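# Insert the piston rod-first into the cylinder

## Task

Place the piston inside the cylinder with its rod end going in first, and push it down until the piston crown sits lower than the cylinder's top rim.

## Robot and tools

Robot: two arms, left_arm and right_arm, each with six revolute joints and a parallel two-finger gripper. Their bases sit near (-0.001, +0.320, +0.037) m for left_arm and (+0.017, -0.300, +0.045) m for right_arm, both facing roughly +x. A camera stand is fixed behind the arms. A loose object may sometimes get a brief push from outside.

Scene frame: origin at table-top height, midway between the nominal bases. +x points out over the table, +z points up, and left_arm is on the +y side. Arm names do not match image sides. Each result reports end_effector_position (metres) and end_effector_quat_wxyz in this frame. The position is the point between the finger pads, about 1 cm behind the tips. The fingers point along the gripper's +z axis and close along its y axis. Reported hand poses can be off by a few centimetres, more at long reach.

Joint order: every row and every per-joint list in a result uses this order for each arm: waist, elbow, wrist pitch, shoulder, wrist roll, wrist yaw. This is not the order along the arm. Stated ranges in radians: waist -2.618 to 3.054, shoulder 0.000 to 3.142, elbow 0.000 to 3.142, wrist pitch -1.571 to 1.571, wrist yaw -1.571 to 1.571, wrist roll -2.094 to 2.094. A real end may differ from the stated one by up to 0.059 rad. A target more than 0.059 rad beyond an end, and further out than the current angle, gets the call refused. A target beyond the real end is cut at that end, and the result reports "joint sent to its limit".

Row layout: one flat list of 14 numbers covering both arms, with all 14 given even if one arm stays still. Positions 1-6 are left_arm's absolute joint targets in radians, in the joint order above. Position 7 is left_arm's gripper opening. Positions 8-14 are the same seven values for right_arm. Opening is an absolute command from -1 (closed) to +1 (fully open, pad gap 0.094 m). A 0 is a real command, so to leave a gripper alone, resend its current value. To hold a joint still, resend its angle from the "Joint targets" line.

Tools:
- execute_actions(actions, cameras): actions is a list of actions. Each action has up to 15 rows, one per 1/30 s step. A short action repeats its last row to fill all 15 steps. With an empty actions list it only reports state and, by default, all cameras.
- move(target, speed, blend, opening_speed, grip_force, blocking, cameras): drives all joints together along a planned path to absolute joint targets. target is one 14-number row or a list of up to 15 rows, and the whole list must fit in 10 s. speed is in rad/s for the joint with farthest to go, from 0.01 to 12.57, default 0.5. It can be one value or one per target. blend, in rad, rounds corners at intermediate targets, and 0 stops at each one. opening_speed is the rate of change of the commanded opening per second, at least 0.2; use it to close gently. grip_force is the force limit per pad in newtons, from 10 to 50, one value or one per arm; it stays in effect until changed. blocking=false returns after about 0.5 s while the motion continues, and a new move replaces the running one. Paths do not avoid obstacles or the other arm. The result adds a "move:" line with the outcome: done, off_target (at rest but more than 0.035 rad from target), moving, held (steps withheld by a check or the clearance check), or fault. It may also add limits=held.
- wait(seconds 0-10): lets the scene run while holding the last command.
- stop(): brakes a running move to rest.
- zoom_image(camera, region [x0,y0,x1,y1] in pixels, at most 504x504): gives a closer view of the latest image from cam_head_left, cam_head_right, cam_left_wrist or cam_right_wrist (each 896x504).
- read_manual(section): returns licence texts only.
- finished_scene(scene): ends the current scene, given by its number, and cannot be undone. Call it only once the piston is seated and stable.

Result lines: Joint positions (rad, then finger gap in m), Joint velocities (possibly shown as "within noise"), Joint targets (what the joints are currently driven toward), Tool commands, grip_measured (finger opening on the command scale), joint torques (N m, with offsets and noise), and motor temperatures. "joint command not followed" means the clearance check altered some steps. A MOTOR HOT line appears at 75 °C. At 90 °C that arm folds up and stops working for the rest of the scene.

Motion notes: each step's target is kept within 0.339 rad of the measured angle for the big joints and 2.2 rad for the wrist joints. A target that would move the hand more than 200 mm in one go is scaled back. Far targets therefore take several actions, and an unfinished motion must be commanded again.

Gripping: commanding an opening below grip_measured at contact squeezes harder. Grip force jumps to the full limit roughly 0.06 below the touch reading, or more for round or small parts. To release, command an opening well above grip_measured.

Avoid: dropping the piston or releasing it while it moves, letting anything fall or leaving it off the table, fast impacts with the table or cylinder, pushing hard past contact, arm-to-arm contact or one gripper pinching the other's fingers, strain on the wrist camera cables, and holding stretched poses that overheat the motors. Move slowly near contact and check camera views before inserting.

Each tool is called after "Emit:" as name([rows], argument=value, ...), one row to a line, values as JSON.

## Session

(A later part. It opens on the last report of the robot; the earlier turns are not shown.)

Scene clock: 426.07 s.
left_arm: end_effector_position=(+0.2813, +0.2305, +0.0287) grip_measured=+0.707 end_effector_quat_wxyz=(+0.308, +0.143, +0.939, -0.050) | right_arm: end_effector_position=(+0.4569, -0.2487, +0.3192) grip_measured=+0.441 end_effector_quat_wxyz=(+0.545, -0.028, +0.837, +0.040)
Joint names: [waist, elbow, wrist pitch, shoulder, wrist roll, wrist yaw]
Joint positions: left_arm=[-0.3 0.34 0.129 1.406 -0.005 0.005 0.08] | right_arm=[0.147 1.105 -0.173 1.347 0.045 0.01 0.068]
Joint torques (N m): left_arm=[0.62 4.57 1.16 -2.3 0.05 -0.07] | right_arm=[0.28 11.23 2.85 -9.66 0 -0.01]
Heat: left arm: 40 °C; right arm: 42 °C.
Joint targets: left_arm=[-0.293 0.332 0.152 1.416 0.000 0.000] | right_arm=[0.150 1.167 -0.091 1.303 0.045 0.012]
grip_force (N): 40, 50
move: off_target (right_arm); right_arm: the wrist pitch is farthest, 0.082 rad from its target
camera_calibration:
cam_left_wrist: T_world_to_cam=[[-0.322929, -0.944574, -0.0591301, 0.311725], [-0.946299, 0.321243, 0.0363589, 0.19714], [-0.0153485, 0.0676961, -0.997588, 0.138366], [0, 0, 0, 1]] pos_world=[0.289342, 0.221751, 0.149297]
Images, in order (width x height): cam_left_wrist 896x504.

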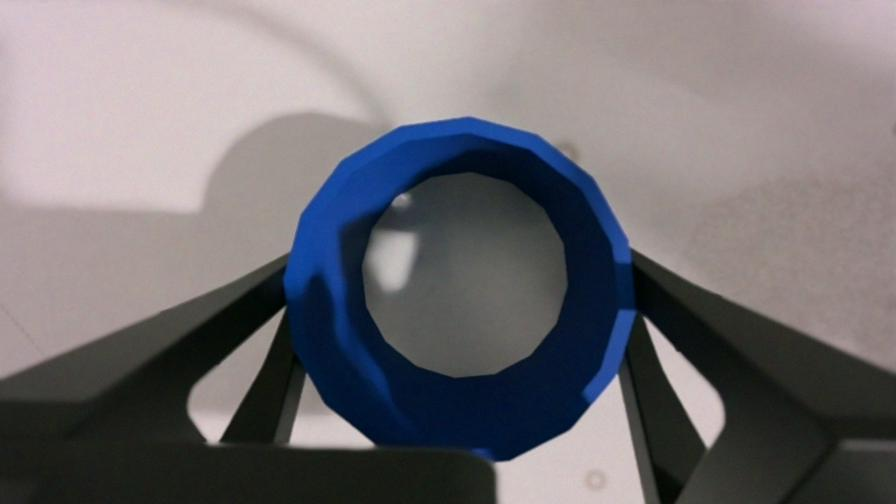

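Emit:
move([
  [-0.293, 0.915, -0.745, 1.075, 0, 0, 0.5, 0.150, 1.167, -0.091, 1.303, 0.045, 0.012, 0.35],
  [-0.55, 1.25, -0.660, 1.500, 0, 0, 0.5, 0.150, 1.167, -0.091, 1.303, 0.045, 0.012, 0.35],
  [-0.745, 1.70, -0.709, 1.900, 0, 0, 0.5, 0.150, 1.167, -0.091, 1.303, 0.045, 0.012, 0.35],
  [-0.740, 1.606, -0.650, 1.900, 0, 0, 0.5, 0.150, 1.167, -0.091, 1.303, 0.045, 0.012, 0.35],
], speed=[0.5, 0.6, 0.6, 0.3], blend=[0.1, 0.1, 0.03, 0], cameras=["cam_left_wrist", "cam_right_wrist", "cam_head_left"])

Scene clock: 433.37 s.
left_arm: end_effector_position=(+0.3605, -0.0175, +0.1850) grip_measured=+0.707 end_effector_quat_wxyz=(+0.269, +0.349, +0.891, -0.108) | right_arm: end_effector_position=(+0.4569, -0.2487, +0.3192) grip_measured=+0.441 end_effector_quat_wxyz=(+0.545, -0.028, +0.837, +0.040)
Joint names: [waist, elbow, wrist pitch, shoulder, wrist roll, wrist yaw]
Joint positions: left_arm=[-0.745 1.604 -0.694 1.893 -0.005 0.003 0.08] | right_arm=[0.147 1.105 -0.173 1.347 0.045 0.01 0.068]
Joint torques (N m): left_arm=[0.44 6.93 1.29 -8.4 0.06 -0.06] | right_arm=[0.35 11.32 2.85 -9.66 0.02 -0.01]
Heat: left arm: 40 °C; right arm: 42 °C.
Joint targets: left_arm=[-0.740 1.606 -0.650 1.900 0.000 0.000] | right_arm=[0.150 1.167 -0.091 1.303 0.045 0.012]
grip_force (N): 40, 50
move: off_target (left_arm, right_arm); left_arm: the wrist pitch is farthest, 0.044 rad from its target; right_arm: the wrist pitch is farthest, 0.082 rad from its target
camera_calibration:
cam_left_wrist: T_world_to_cam=[[-0.699571, -0.712103, -0.0592397, 0.252084], [-0.714334, 0.694842, 0.0832026, 0.260262], [-0.0180866, 0.100523, -0.99477, 0.313307], [0, 0, 0, 1]] pos_world=[0.367932, -0.0328255, 0.304947]
cam_right_wrist: T_world_to_cam=[[0.106488, -0.990544, -0.0865078, -0.267671], [-0.885399, -0.0548728, -0.461581, 0.546088], [0.452469, 0.125747, -0.88287, 0.230094], [0, 0, 0, 1]] pos_world=[0.407899, -0.264108, 0.432052]
Images, in order (width x height): cam_head_left 896x504, cam_left_wrist 896x504, cam_right_wrist 896x504.

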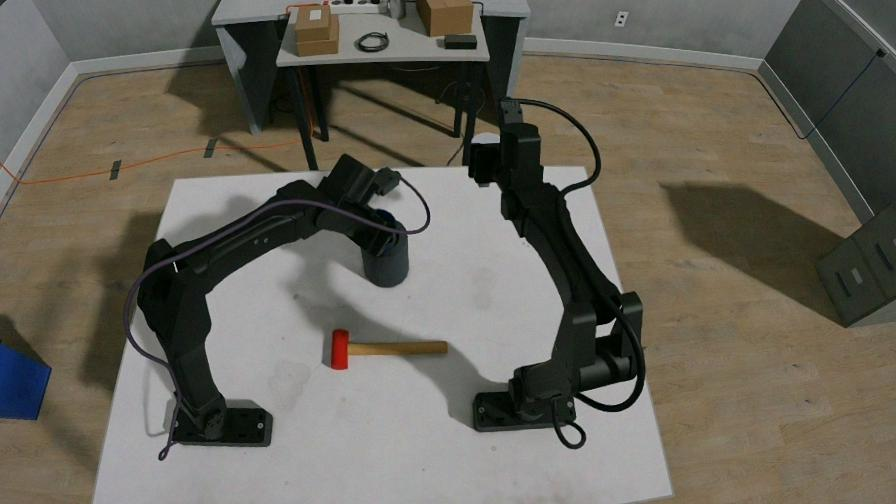

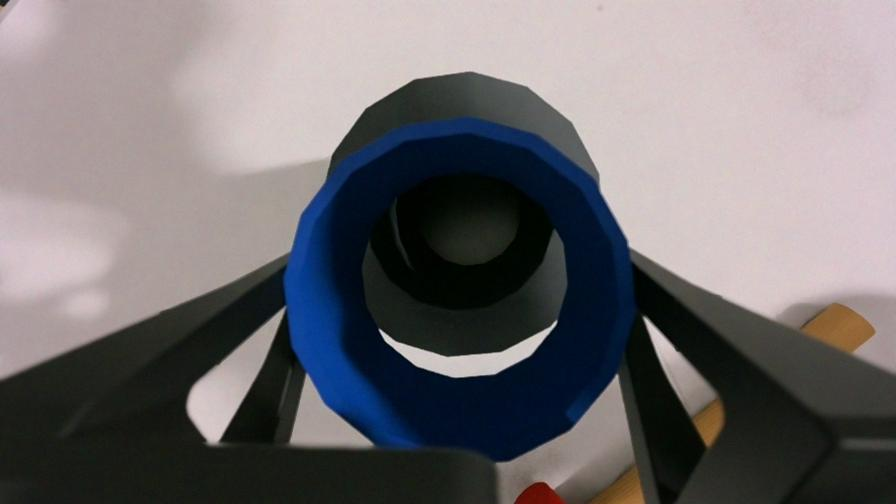

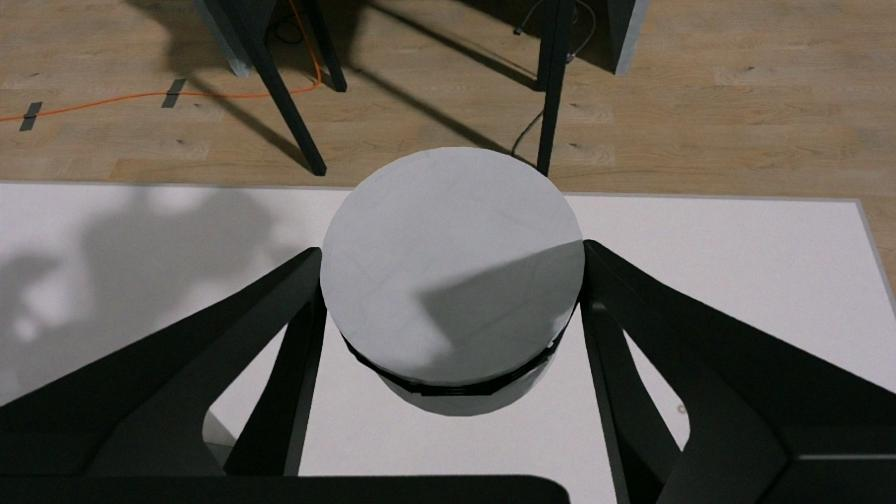

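Emit:
zoom_image(camera="cam_left_wrist", region=[310, 60, 650, 400])

Scaled by 1.482 from the camera's 896x504 image, which has a finer 1280x720 frame.

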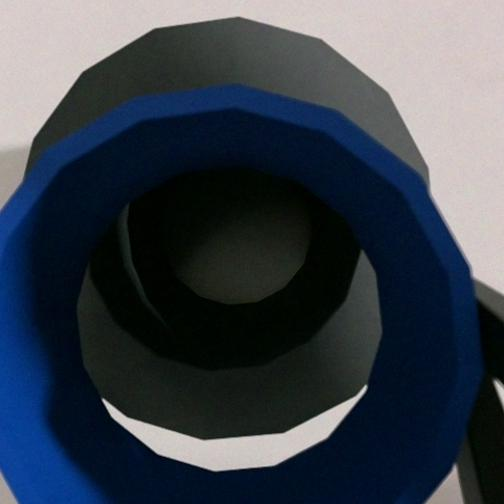

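Emit:
move(target=[-0.754, 1.603, -0.562, 1.9385, 0, 0, 0.5, 0.150, 1.167, -0.091, 1.303, 0.045, 0.012, 0.35], speed=0.3, cameras=["cam_left_wrist"])

Emit:
zoom_image(camera="cam_left_wrist", region=[310, 60, 650, 400])

Scene clock: 437.97 s.
left_arm: end_effector_position=(+0.3727, -0.0315, +0.1799) grip_measured=+0.707 end_effector_quat_wxyz=(+0.291, +0.348, +0.883, -0.118) | right_arm: end_effector_position=(+0.4569, -0.2487, +0.3192) grip_measured=+0.441 end_effector_quat_wxyz=(+0.545, -0.028, +0.837, +0.040)
Joint names: [waist, elbow, wrist pitch, shoulder, wrist roll, wrist yaw]
Joint positions: left_arm=[-0.749 1.604 -0.608 1.929 -0.005 0.003 0.08] | right_arm=[0.147 1.105 -0.173 1.347 0.045 0.01 0.068]
Joint torques (N m): left_arm=[-0.49 6.71 1.37 -8.59 0.05 -0.06] | right_arm=[0.27 11.33 2.86 -9.61 -0.02 0.01]
Heat: left arm: 40 °C; right arm: 42 °C.
Joint targets: left_arm=[-0.754 1.603 -0.562 1.939 0.000 0.000] | right_arm=[0.150 1.167 -0.091 1.303 0.045 0.012]
grip_force (N): 40, 50
move: off_target (left_arm, right_arm); left_arm: the wrist pitch is farthest, 0.046 rad from its target; right_arm: the wrist pitch is farthest, 0.082 rad from its target
camera_calibration:
cam_left_wrist: T_world_to_cam=[[-0.700141, -0.711441, -0.0604533, 0.250846], [-0.71377, 0.699569, 0.0337043, 0.287999], [0.0183126, 0.0667475, -0.997602, 0.295845], [0, 0, 0, 1]] pos_world=[0.375775, -0.0427603, 0.300593]
Images, in order (width x height): cam_left_wrist 896x504.

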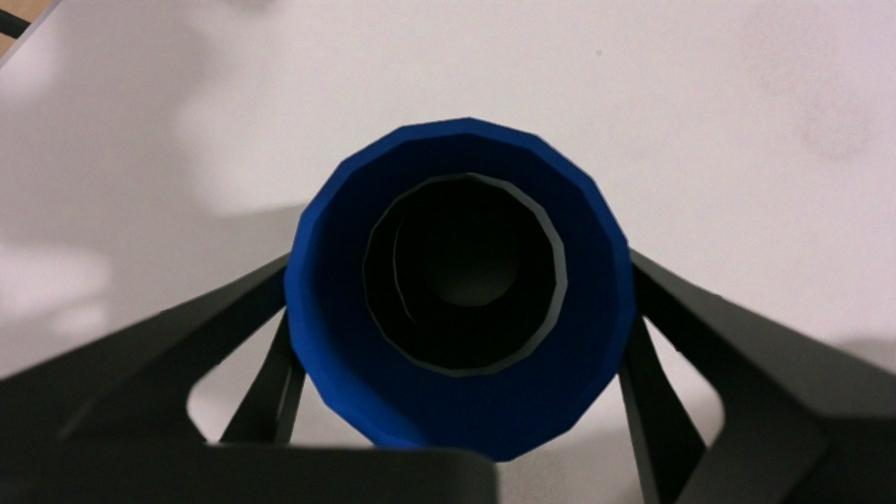

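Scaled by 1.482 from the camera's 896x504 image, which has a finer 1280x720 frame.

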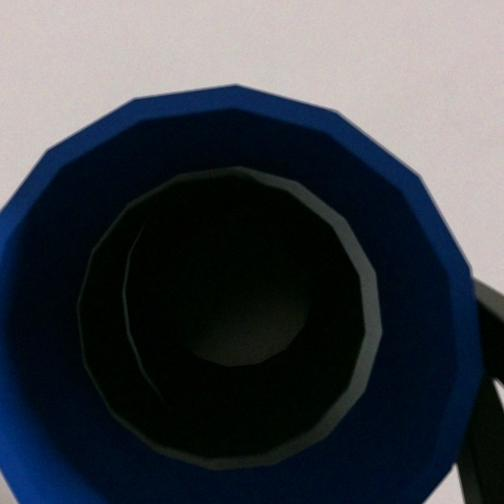

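Emit:
move(target=[-0.740, 1.569, -0.531, 1.941, 0, 0, 0.5, 0.150, 1.167, -0.091, 1.303, 0.045, 0.012, 0.35], speed=0.2, cameras=["cam_left_wrist"])

Emit:
zoom_image(camera="cam_left_wrist", region=[340, 150, 590, 400])

Scene clock: 443.40 s.
left_arm: end_effector_position=(+0.3728, -0.0293, +0.1711) grip_measured=+0.707 end_effector_quat_wxyz=(+0.290, +0.347, +0.884, -0.117) | right_arm: end_effector_position=(+0.4569, -0.2487, +0.3192) grip_measured=+0.441 end_effector_quat_wxyz=(+0.545, -0.028, +0.837, +0.040)
Joint names: [waist, elbow, wrist pitch, shoulder, wrist roll, wrist yaw]
Joint positions: left_arm=[-0.745 1.57 -0.578 1.929 -0.005 0.003 0.08] | right_arm=[0.147 1.105 -0.173 1.347 0.045 0.01 0.068]
Joint torques (N m): left_arm=[0.49 6.67 1.37 -8.4 0.05 -0.06] | right_arm=[0.35 11.29 2.85 -9.55 0.04 0.01]
Heat: left arm: 41 °C; right arm: 43 °C.
Joint targets: left_arm=[-0.740 1.569 -0.531 1.941 0.000 0.000] | right_arm=[0.150 1.167 -0.091 1.303 0.045 0.012]
grip_force (N): 40, 50
move: off_target (left_arm, right_arm); left_arm: the wrist pitch is farthest, 0.047 rad from its target; right_arm: the wrist pitch is farthest, 0.082 rad from its target
camera_calibration:
cam_left_wrist: T_world_to_cam=[[-0.697838, -0.713706, -0.0603785, 0.251027], [-0.716074, 0.697076, 0.036386, 0.287168], [0.0161195, 0.0686271, -0.997512, 0.287704], [0, 0, 0, 1]] pos_world=[0.376172, -0.0407626, 0.291696]
Images, in order (width x height): cam_left_wrist 896x504.

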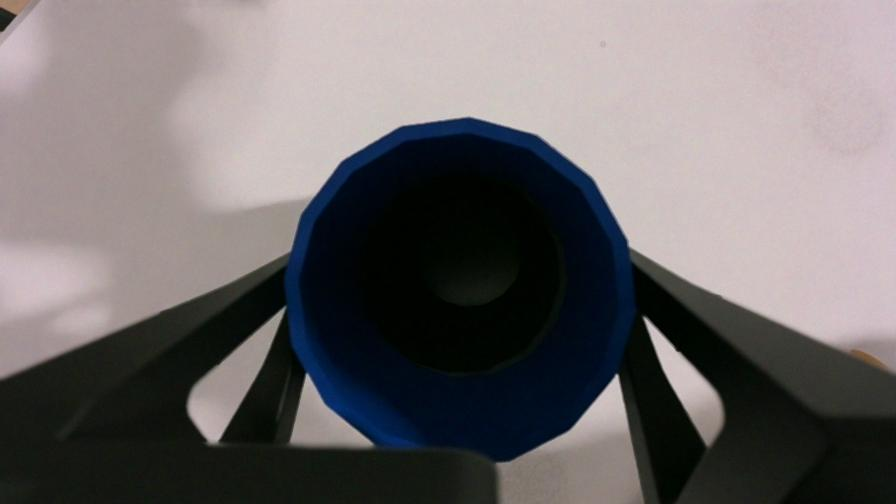

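Scaled by 2.016 from the camera's 896x504 image, which has a finer 1280x720 frame.

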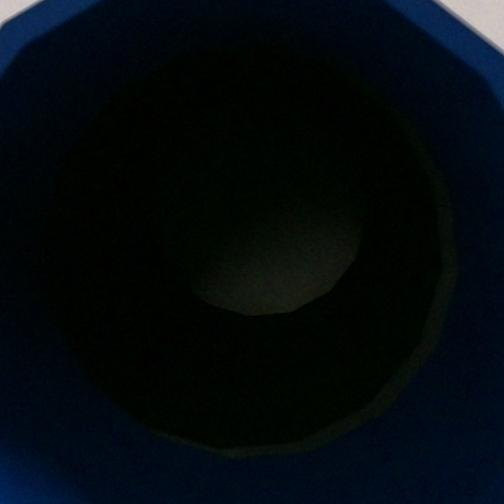

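Emit:
zoom_image(camera="cam_left_wrist", region=[480, 170, 640, 390])

Emit:
zoom_image(camera="cam_left_wrist", region=[300, 170, 460, 390])

Scaled by 2.291 from the camera's 896x504 image, which has a finer 1280x720 frame.

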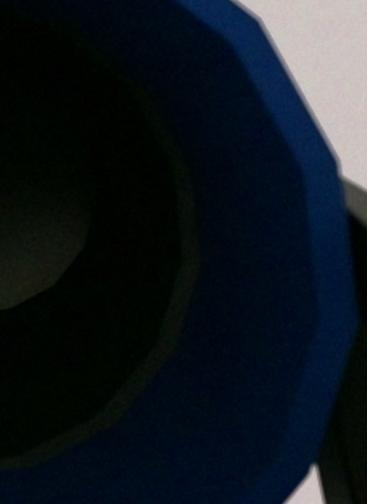

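Scaled by 2.291 from the camera's 896x504 image, which has a finer 1280x720 frame.

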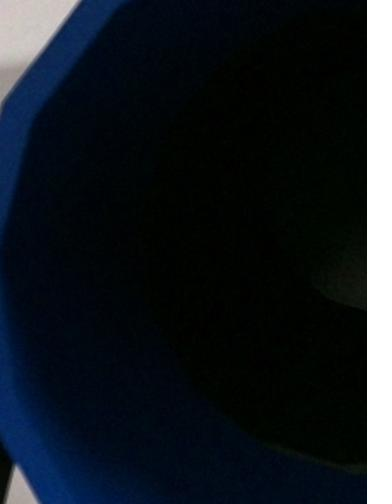

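Emit:
move(target=[-0.735, 1.561, -0.526, 1.941, 0, 0, 0.5, 0.150, 1.167, -0.091, 1.303, 0.045, 0.012, 0.35], speed=0.2, cameras=["cam_left_wrist"])

Emit:
zoom_image(camera="cam_left_wrist", region=[480, 170, 640, 390])

Emit:
zoom_image(camera="cam_left_wrist", region=[340, 250, 600, 400])

Scene clock: 448.30 s.
left_arm: end_effector_position=(+0.3732, -0.0280, +0.1689) grip_measured=+0.707 end_effector_quat_wxyz=(+0.289, +0.346, +0.885, -0.116) | right_arm: end_effector_position=(+0.4569, -0.2487, +0.3192) grip_measured=+0.441 end_effector_quat_wxyz=(+0.545, -0.028, +0.837, +0.040)
Joint names: [waist, elbow, wrist pitch, shoulder, wrist roll, wrist yaw]
Joint positions: left_arm=[-0.743 1.563 -0.572 1.929 -0.005 0.003 0.08] | right_arm=[0.147 1.105 -0.173 1.347 0.045 0.01 0.068]
Joint torques (N m): left_arm=[0.75 6.63 1.37 -8.39 0.05 -0.06] | right_arm=[0.36 11.3 2.85 -9.62 0.02 0]
Heat: left arm: 41 °C; right arm: 43 °C.
Joint targets: left_arm=[-0.735 1.561 -0.526 1.941 0.000 0.000] | right_arm=[0.150 1.167 -0.091 1.303 0.045 0.012]
grip_force (N): 40, 50
move: off_target (left_arm, right_arm); left_arm: the wrist pitch is farthest, 0.046 rad from its target; right_arm: the wrist pitch is farthest, 0.082 rad from its target
camera_calibration:
cam_left_wrist: T_world_to_cam=[[-0.696253, -0.715256, -0.060339, 0.251425], [-0.71765, 0.695347, 0.0383555, 0.286865], [0.0145225, 0.0700074, -0.997441, 0.286062], [0, 0, 0, 1]] pos_world=[0.37677, -0.0396641, 0.289498]
Images, in order (width x height): cam_left_wrist 896x504.

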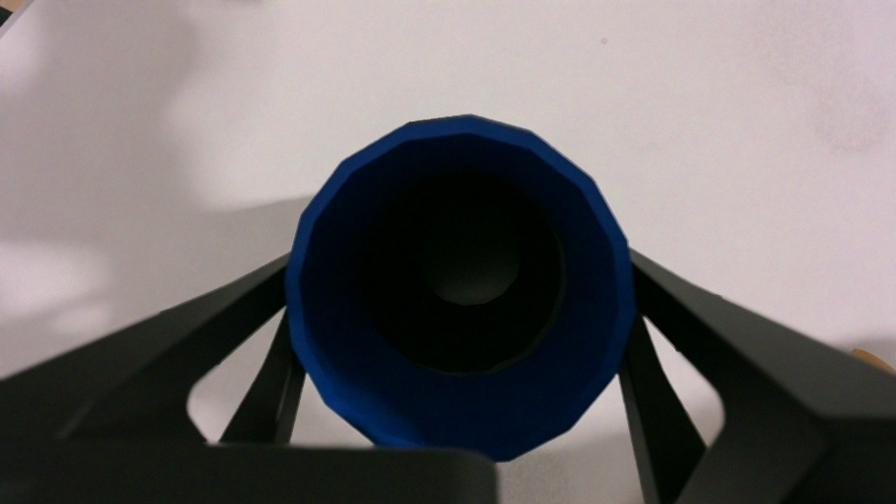

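Scaled by 2.291 from the camera's 896x504 image, which has a finer 1280x720 frame.

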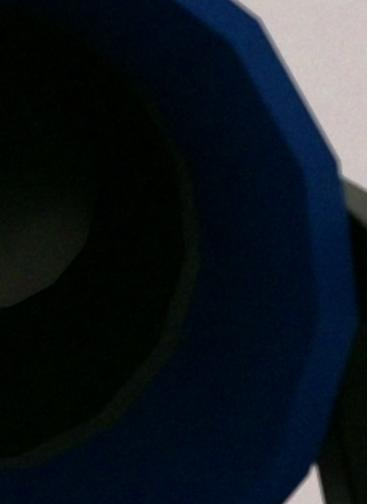

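Scaled by 1.938 from the camera's 896x504 image, which has a finer 1280x720 frame.

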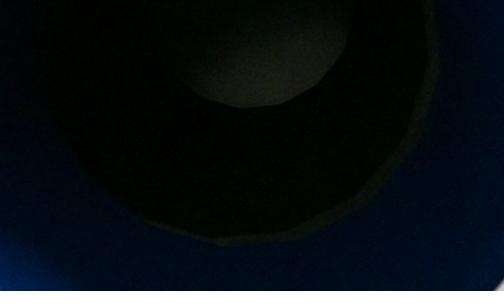

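Emit:
move(target=[-0.7305, 1.561, -0.5186, 1.944, 0, 0, 0.5, 0.150, 1.167, -0.091, 1.303, 0.045, 0.012, 0.35], speed=0.2, cameras=["cam_left_wrist"])

Emit:
zoom_image(camera="cam_left_wrist", region=[480, 170, 640, 390])

Emit:
zoom_image(camera="cam_left_wrist", region=[340, 250, 600, 400])

Scene clock: 453.90 s.
left_arm: end_effector_position=(+0.3764, -0.0265, +0.1699) grip_measured=+0.707 end_effector_quat_wxyz=(+0.292, +0.343, +0.885, -0.116) | right_arm: end_effector_position=(+0.4569, -0.2487, +0.3192) grip_measured=+0.441 end_effector_quat_wxyz=(+0.545, -0.028, +0.837, +0.040)
Joint names: [waist, elbow, wrist pitch, shoulder, wrist roll, wrist yaw]
Joint positions: left_arm=[-0.737 1.563 -0.565 1.929 -0.005 0.003 0.08] | right_arm=[0.147 1.105 -0.173 1.347 0.045 0.01 0.068]
Joint torques (N m): left_arm=[0.57 6.64 1.39 -8.2 0.05 -0.06] | right_arm=[0.44 11.26 2.85 -9.62 0.01 0.02]
Heat: left arm: 41 °C; right arm: 43 °C.
Joint targets: left_arm=[-0.731 1.561 -0.518 1.944 0.000 0.000] | right_arm=[0.150 1.167 -0.091 1.303 0.045 0.012]
grip_force (N): 40, 50
move: off_target (left_arm, right_arm); left_arm: the wrist pitch is farthest, 0.046 rad from its target; right_arm: the wrist pitch is farthest, 0.082 rad from its target
camera_calibration:
cam_left_wrist: T_world_to_cam=[[-0.691275, -0.720054, -0.0605079, 0.252847], [-0.722338, 0.690824, 0.0314734, 0.290924], [0.0191378, 0.065464, -0.997671, 0.285112], [0, 0, 0, 1]] pos_world=[0.379475, -0.0375784, 0.290591]
Images, in order (width x height): cam_left_wrist 896x504.

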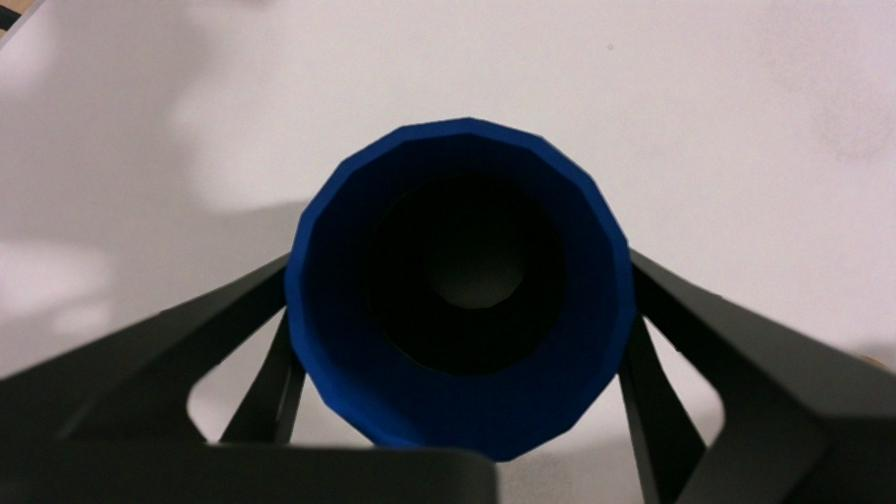

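Scaled by 2.291 from the camera's 896x504 image, which has a finer 1280x720 frame.

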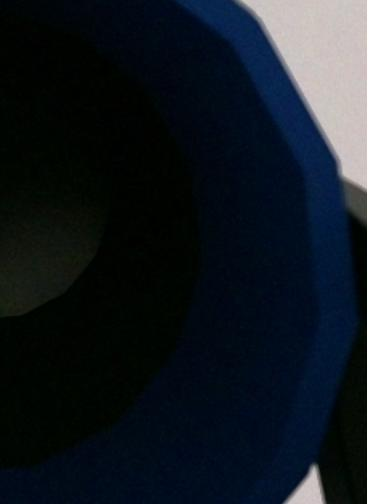

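Scaled by 1.938 from the camera's 896x504 image, which has a finer 1280x720 frame.

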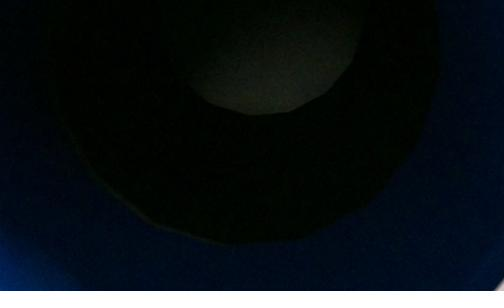

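Emit:
move(target=[-0.7325, 1.561, -0.517, 1.951, 0, 0, 0.5, 0.150, 1.167, -0.091, 1.303, 0.045, 0.012, 0.35], speed=0.2, cameras=["cam_left_wrist"])

Emit:
zoom_image(camera="cam_left_wrist", region=[340, 250, 600, 400])

Scene clock: 457.97 s.
left_arm: end_effector_position=(+0.3776, -0.0275, +0.1682) grip_measured=+0.707 end_effector_quat_wxyz=(+0.293, +0.343, +0.885, -0.116) | right_arm: end_effector_position=(+0.4569, -0.2487, +0.3192) grip_measured=+0.441 end_effector_quat_wxyz=(+0.545, -0.028, +0.837, +0.040)
Joint names: [waist, elbow, wrist pitch, shoulder, wrist roll, wrist yaw]
Joint positions: left_arm=[-0.737 1.563 -0.558 1.935 -0.005 0.003 0.08] | right_arm=[0.147 1.105 -0.173 1.347 0.045 0.01 0.068]
Joint torques (N m): left_arm=[0.36 6.63 1.33 -8.17 0.05 -0.06] | right_arm=[0.39 11.22 2.84 -9.58 0.02 0.01]
Heat: left arm: 41 °C; right arm: 43 °C.
Joint targets: left_arm=[-0.733 1.561 -0.517 1.951 0.000 0.000] | right_arm=[0.150 1.167 -0.091 1.303 0.045 0.012]
grip_force (N): 40, 50
move: off_target (left_arm, right_arm); left_arm: the wrist pitch is farthest, 0.041 rad from its target; right_arm: the wrist pitch is farthest, 0.082 rad from its target
camera_calibration:
cam_left_wrist: T_world_to_cam=[[-0.691212, -0.720111, -0.0605507, 0.252773], [-0.722368, 0.690858, 0.0299855, 0.292766], [0.0202391, 0.0644663, -0.997715, 0.283009], [0, 0, 0, 1]] pos_world=[0.380477, -0.0384796, 0.288889]
Images, in order (width x height): cam_left_wrist 896x504.

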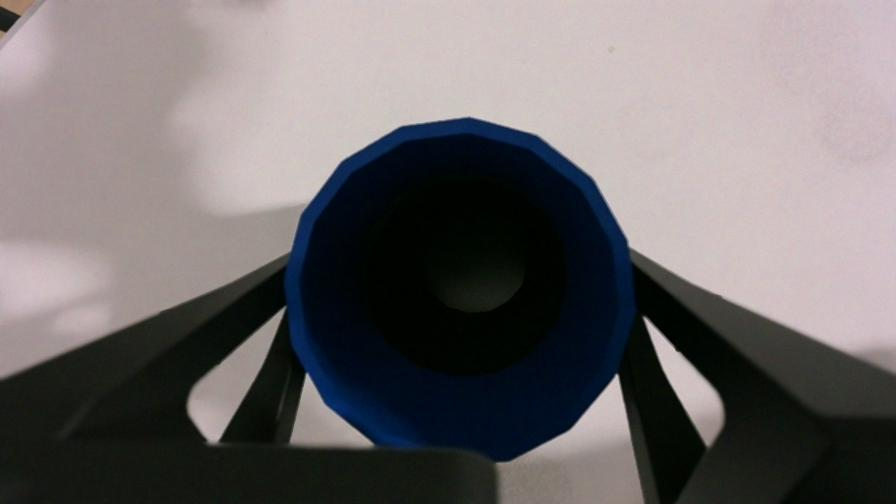

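Scaled by 1.938 from the camera's 896x504 image, which has a finer 1280x720 frame.

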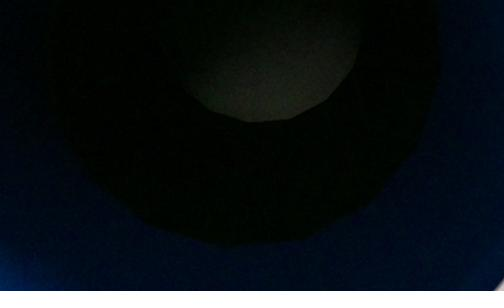

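Emit:
move(target=[-0.7325, 1.561, -0.517, 1.951, 0, 0, 1.0, 0.150, 1.167, -0.091, 1.303, 0.045, 0.012, 0.35], opening_speed=0.3, cameras=["cam_left_wrist"])

Emit:
zoom_image(camera="cam_left_wrist", region=[290, 100, 650, 460])

Scene clock: 460.73 s.
left_arm: end_effector_position=(+0.3803, -0.0300, +0.1710) grip_measured=+0.998 end_effector_quat_wxyz=(+0.301, +0.342, +0.882, -0.120) | right_arm: end_effector_position=(+0.4569, -0.2487, +0.3192) grip_measured=+0.441 end_effector_quat_wxyz=(+0.545, -0.028, +0.837, +0.040)
Joint names: [waist, elbow, wrist pitch, shoulder, wrist roll, wrist yaw]
Joint positions: left_arm=[-0.737 1.563 -0.539 1.935 -0.005 0.003 0.094] | right_arm=[0.147 1.105 -0.173 1.347 0.045 0.01 0.068]
Joint torques (N m): left_arm=[0.36 6.65 1.18 -8.2 0.05 -0.06] | right_arm=[0.4 11.34 2.84 -9.55 -0.02 0.01]
Heat: left arm: 41 °C; right arm: 43 °C.
Joint targets: left_arm=[-0.733 1.561 -0.517 1.951 0.000 0.000] | right_arm=[0.150 1.167 -0.091 1.303 0.045 0.012]
grip_force (N): 40, 50
move: off_target (right_arm); right_arm: the wrist pitch is farthest, 0.082 rad from its target
camera_calibration:
cam_left_wrist: T_world_to_cam=[[-0.690402, -0.720854, -0.0609431, 0.252695], [-0.722638, 0.691129, 0.0116194, 0.299587], [0.0337436, 0.0520619, -0.998074, 0.280391], [0, 0, 0, 1]] pos_world=[0.381493, -0.0394947, 0.29177]
Images, in order (width x height): cam_left_wrist 896x504.

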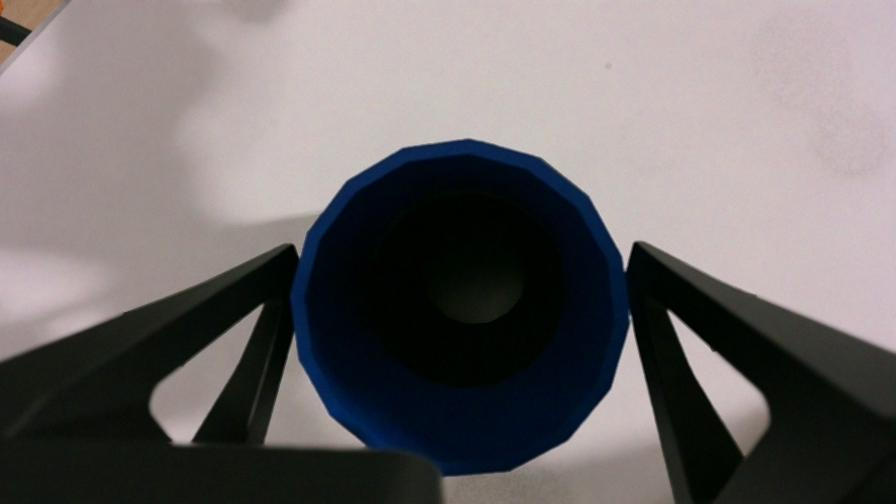

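Scaled by 1.400 from the camera's 896x504 image, which has a finer 1280x720 frame.

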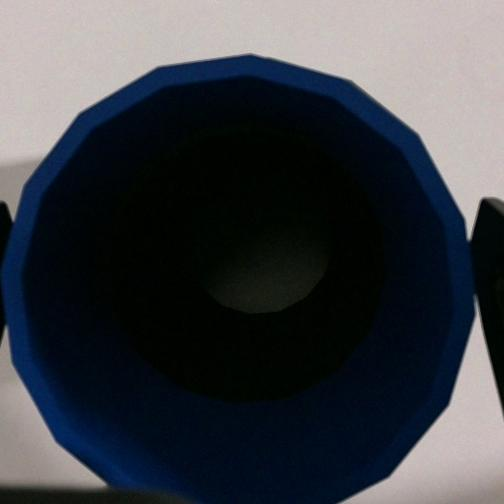

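Emit:
move(target=[-0.7325, 1.92, -0.875, 1.951, 0, 0, 1.0, 0.150, 1.167, -0.091, 1.303, 0.045, 0.012, 0.35], speed=0.4, cameras=["cam_left_wrist", "cam_right_wrist"])

Emit:
zoom_image(camera="cam_left_wrist", region=[310, 110, 610, 410])

Scene clock: 464.60 s.
left_arm: end_effector_position=(+0.3795, -0.0293, +0.2555) grip_measured=+0.998 end_effector_quat_wxyz=(+0.305, +0.341, +0.881, -0.121) | right_arm: end_effector_position=(+0.4569, -0.2487, +0.3192) grip_measured=+0.441 end_effector_quat_wxyz=(+0.545, -0.028, +0.837, +0.040)
Joint names: [waist, elbow, wrist pitch, shoulder, wrist roll, wrist yaw]
Joint positions: left_arm=[-0.737 1.894 -0.862 1.935 -0.005 0.003 0.094] | right_arm=[0.147 1.105 -0.173 1.347 0.045 0.01 0.068]
Joint torques (N m): left_arm=[0.36 8.65 0.87 -8.05 0.05 -0.06] | right_arm=[0.43 11.3 2.86 -9.63 -0.01 0.01]
Heat: left arm: 41 °C; right arm: 43 °C.
Joint targets: left_arm=[-0.733 1.920 -0.875 1.951 0.000 0.000] | right_arm=[0.150 1.167 -0.091 1.303 0.045 0.012]
grip_force (N): 40, 50
move: off_target (right_arm); right_arm: the wrist pitch is farthest, 0.082 rad from its target
camera_calibration:
cam_left_wrist: T_world_to_cam=[[-0.690007, -0.721218, -0.0611083, 0.257726], [-0.722688, 0.691168, 0.00289632, 0.299726], [0.0401472, 0.0461607, -0.998127, 0.362158], [0, 0, 0, 1]] pos_world=[0.379901, -0.038002, 0.376361]
cam_right_wrist: T_world_to_cam=[[0.106488, -0.990544, -0.0865078, -0.267671], [-0.885399, -0.0548728, -0.461581, 0.546088], [0.452469, 0.125747, -0.88287, 0.230094], [0, 0, 0, 1]] pos_world=[0.407899, -0.264108, 0.432052]
Images, in order (width x height): cam_left_wrist 896x504, cam_right_wrist 896x504.

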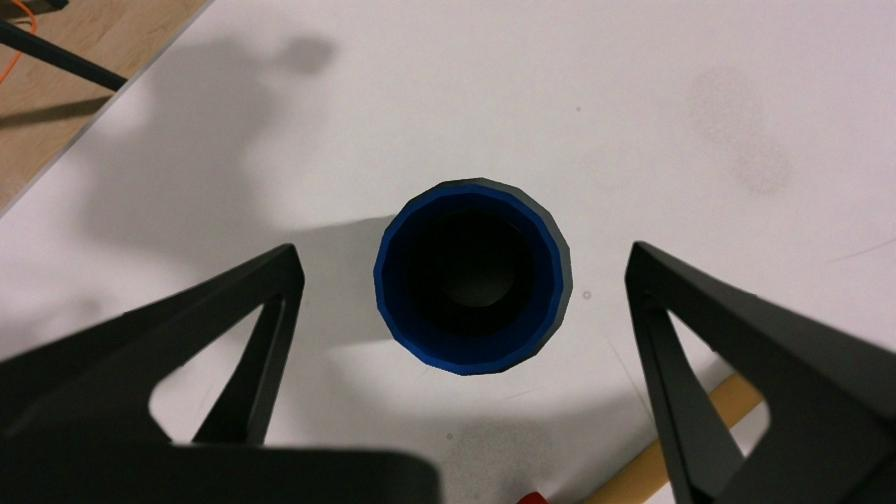

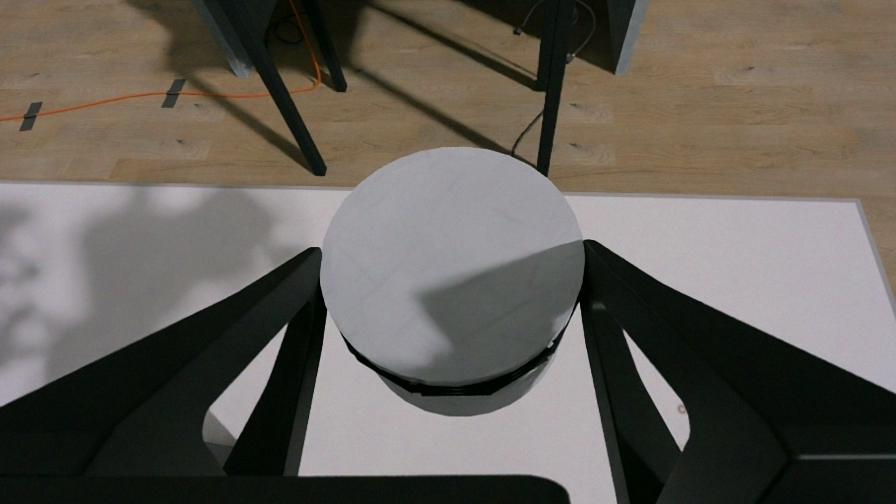

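Scaled by 1.680 from the camera's 896x504 image, which has a finer 1280x720 frame.

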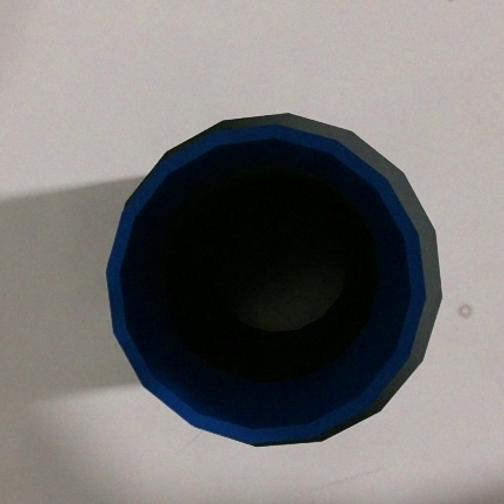

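Emit:
zoom_image(camera="cam_left_wrist", region=[460, 160, 590, 290])

Emit:
zoom_image(camera="cam_left_wrist", region=[460, 270, 590, 400])

Emit:
zoom_image(camera="cam_left_wrist", region=[360, 160, 490, 290])

Scaled by 3.877 from the camera's 896x504 image, which has a finer 1280x720 frame.

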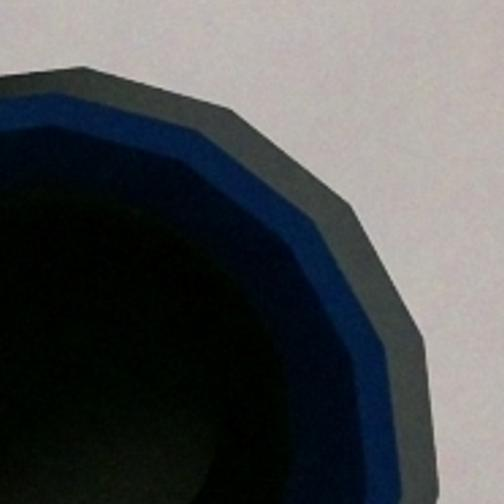

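Scaled by 3.877 from the camera's 896x504 image, which has a finer 1280x720 frame.

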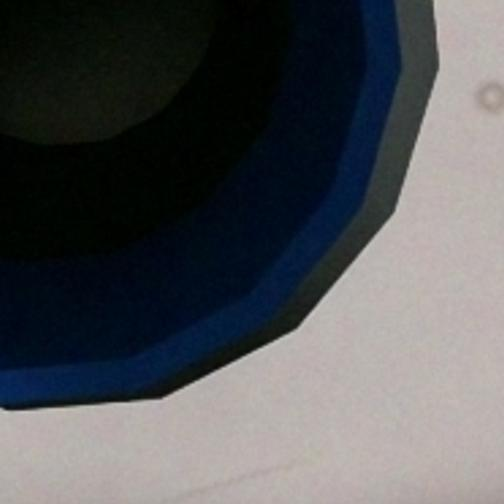

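Scaled by 3.877 from the camera's 896x504 image, which has a finer 1280x720 frame.

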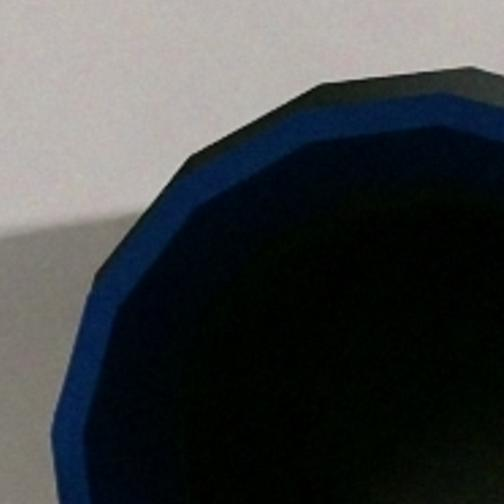

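Emit:
move([
  [-0.762, 0.114, 1.270, 1.297, 0, 0, 1.0, 0.150, 1.167, -0.091, 1.303, 0.045, 0.012, 0.35],
  [-0.762, 0.114, 1.270, 1.297, 0, 0, 1.0, 0.664, 1.190, -0.111, 1.309, 0.045, 0.012, 0.35],
], speed=[0.9, 0.5], blend=[0, 0], cameras=["cam_left_wrist", "cam_right_wrist"])

Scene clock: 484.93 s.
left_arm: end_effector_position=(+0.2522, +0.0788, +0.2170) grip_measured=+0.998 end_effector_quat_wxyz=(+0.671, +0.256, +0.640, -0.271) | right_arm: end_effector_position=(+0.3723, -0.0355, +0.3251) grip_measured=+0.441 end_effector_quat_wxyz=(+0.516, -0.244, +0.801, +0.182)
Joint names: [waist, elbow, wrist pitch, shoulder, wrist roll, wrist yaw]
Joint positions: left_arm=[-0.755 0.12 1.247 1.318 -0.005 0.003 0.094] | right_arm=[0.667 1.126 -0.193 1.347 0.045 0.003 0.068]
Joint torques (N m): left_arm=[-0.64 4.67 1.6 -3.74 0.05 -0.06] | right_arm=[-0.23 11.44 2.85 -9.01 0.03 0.09]
Heat: left arm: 40 °C; right arm: 44 °C.
Joint targets: left_arm=[-0.762 0.114 1.270 1.297 0.000 0.000] | right_arm=[0.664 1.190 -0.111 1.309 0.045 0.012]
grip_force (N): 40, 50
move: off_target (right_arm); right_arm: the wrist pitch is farthest, 0.082 rad from its target
camera_calibration:
cam_left_wrist: T_world_to_cam=[[-0.660711, -0.748803, -0.0524907, 0.238466], [-0.407848, 0.416813, -0.812359, 0.252314], [0.630176, -0.515326, -0.58079, 0.128723], [0, 0, 0, 1]] pos_world=[0.179345, 0.13973, 0.292248]
cam_right_wrist: T_world_to_cam=[[0.590326, -0.80215, -0.0898297, -0.219279], [-0.737797, -0.491105, -0.46311, 0.4156], [0.327368, 0.339662, -0.881737, 0.300625], [0, 0, 0, 1]] pos_world=[0.33766, -0.0739021, 0.437843]
Images, in order (width x height): cam_left_wrist 896x504, cam_right_wrist 896x504.

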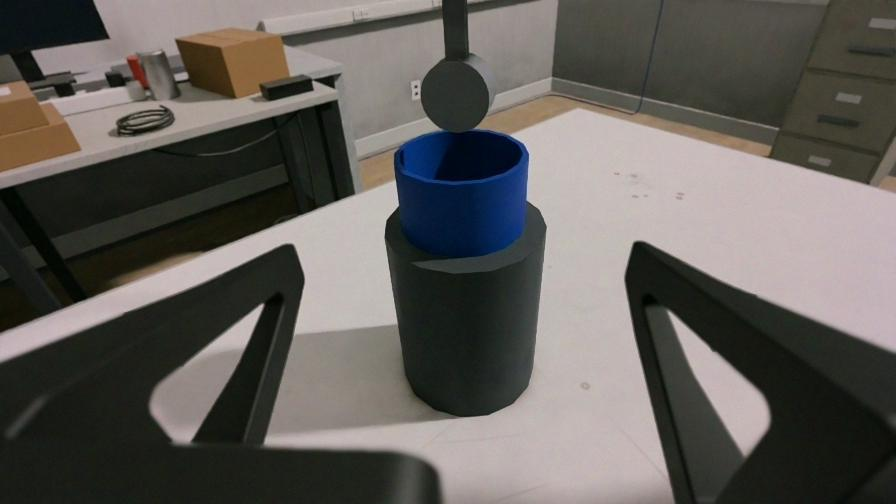

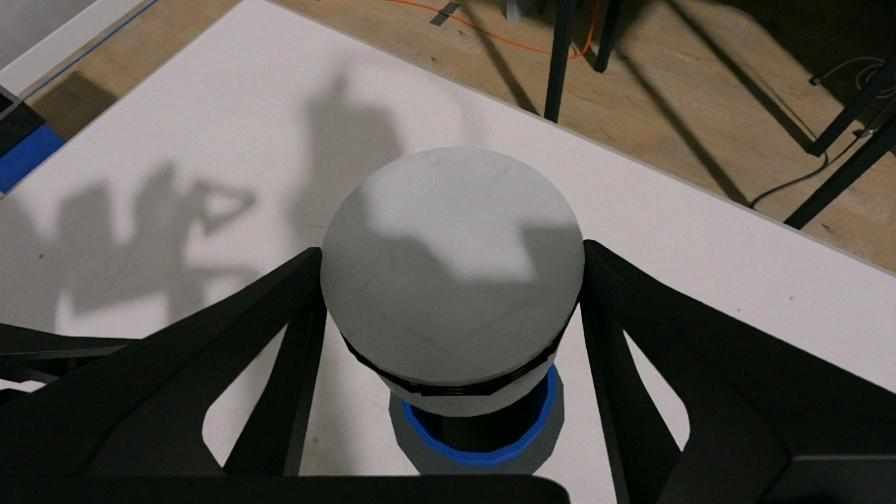

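Emit:
move(target=[-0.762, 0.114, 1.270, 1.297, 0, 0, 1.0, 0.656, 0.824, 0.279, 1.370, 0.045, 0.012, 0.35], speed=0.4, cameras=["cam_left_wrist", "cam_right_wrist"])

Emit:
zoom_image(camera="cam_left_wrist", region=[350, 0, 600, 250])

Scene clock: 489.20 s.
left_arm: end_effector_position=(+0.2522, +0.0788, +0.2170) grip_measured=+0.998 end_effector_quat_wxyz=(+0.671, +0.256, +0.640, -0.271) | right_arm: end_effector_position=(+0.3720, -0.0380, +0.2466) grip_measured=+0.441 end_effector_quat_wxyz=(+0.526, -0.241, +0.795, +0.185)
Joint names: [waist, elbow, wrist pitch, shoulder, wrist roll, wrist yaw]
Joint positions: left_arm=[-0.755 0.12 1.247 1.318 -0.005 0.003 0.094] | right_arm=[0.663 0.815 0.179 1.383 0.045 0.003 0.068]
Joint torques (N m): left_arm=[-0.64 4.68 1.61 -3.75 0.05 -0.06] | right_arm=[-0.66 6.78 3.07 -6.69 0.01 0.1]
Heat: left arm: 40 °C; right arm: 45 °C.
Joint targets: left_arm=[-0.762 0.114 1.270 1.297 0.000 0.000] | right_arm=[0.656 0.824 0.279 1.370 0.045 0.012]
grip_force (N): 40, 50
move: off_target (right_arm); right_arm: the wrist pitch is farthest, 0.100 rad from its target
camera_calibration:
cam_left_wrist: T_world_to_cam=[[-0.660711, -0.748803, -0.0524907, 0.238466], [-0.407848, 0.416813, -0.812359, 0.252314], [0.630176, -0.515326, -0.58079, 0.128723], [0, 0, 0, 1]] pos_world=[0.179345, 0.13973, 0.292248]
cam_right_wrist: T_world_to_cam=[[0.588783, -0.803284, -0.0898276, -0.22766], [-0.730344, -0.481094, -0.484919, 0.380927], [0.346312, 0.351117, -0.869934, 0.222823], [0, 0, 0, 1]] pos_world=[0.335084, -0.077851, 0.358109]
Images, in order (width x height): cam_left_wrist 896x504, cam_right_wrist 896x504.

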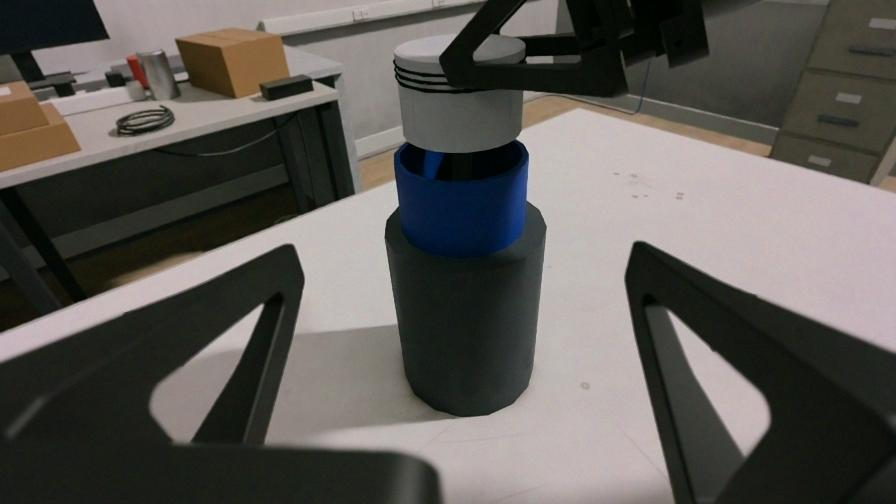

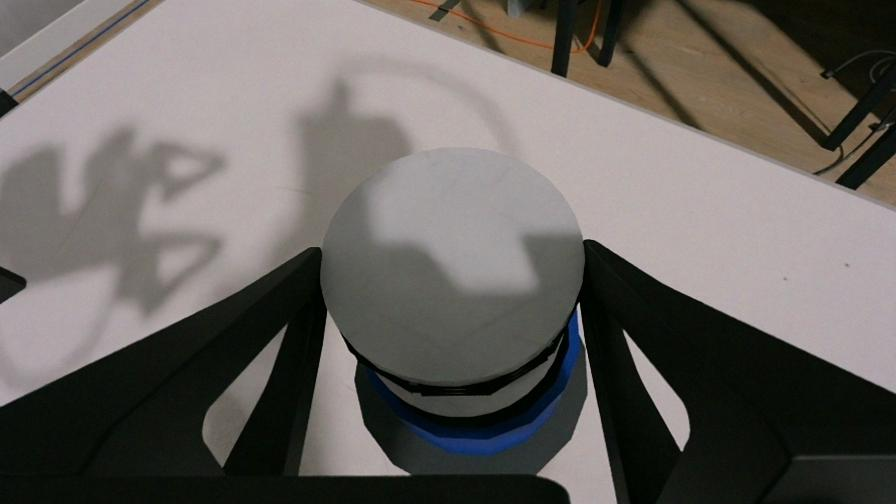

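Scaled by 2.016 from the camera's 896x504 image, which has a finer 1280x720 frame.

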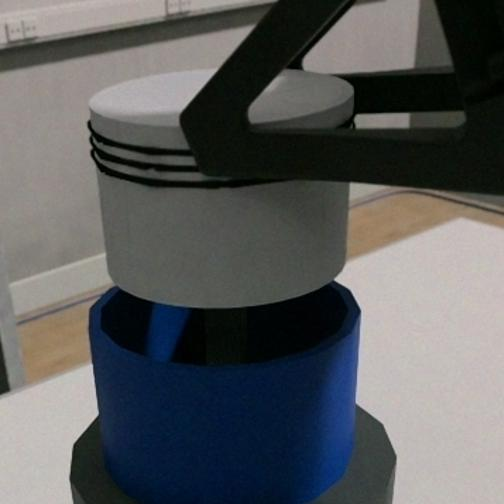

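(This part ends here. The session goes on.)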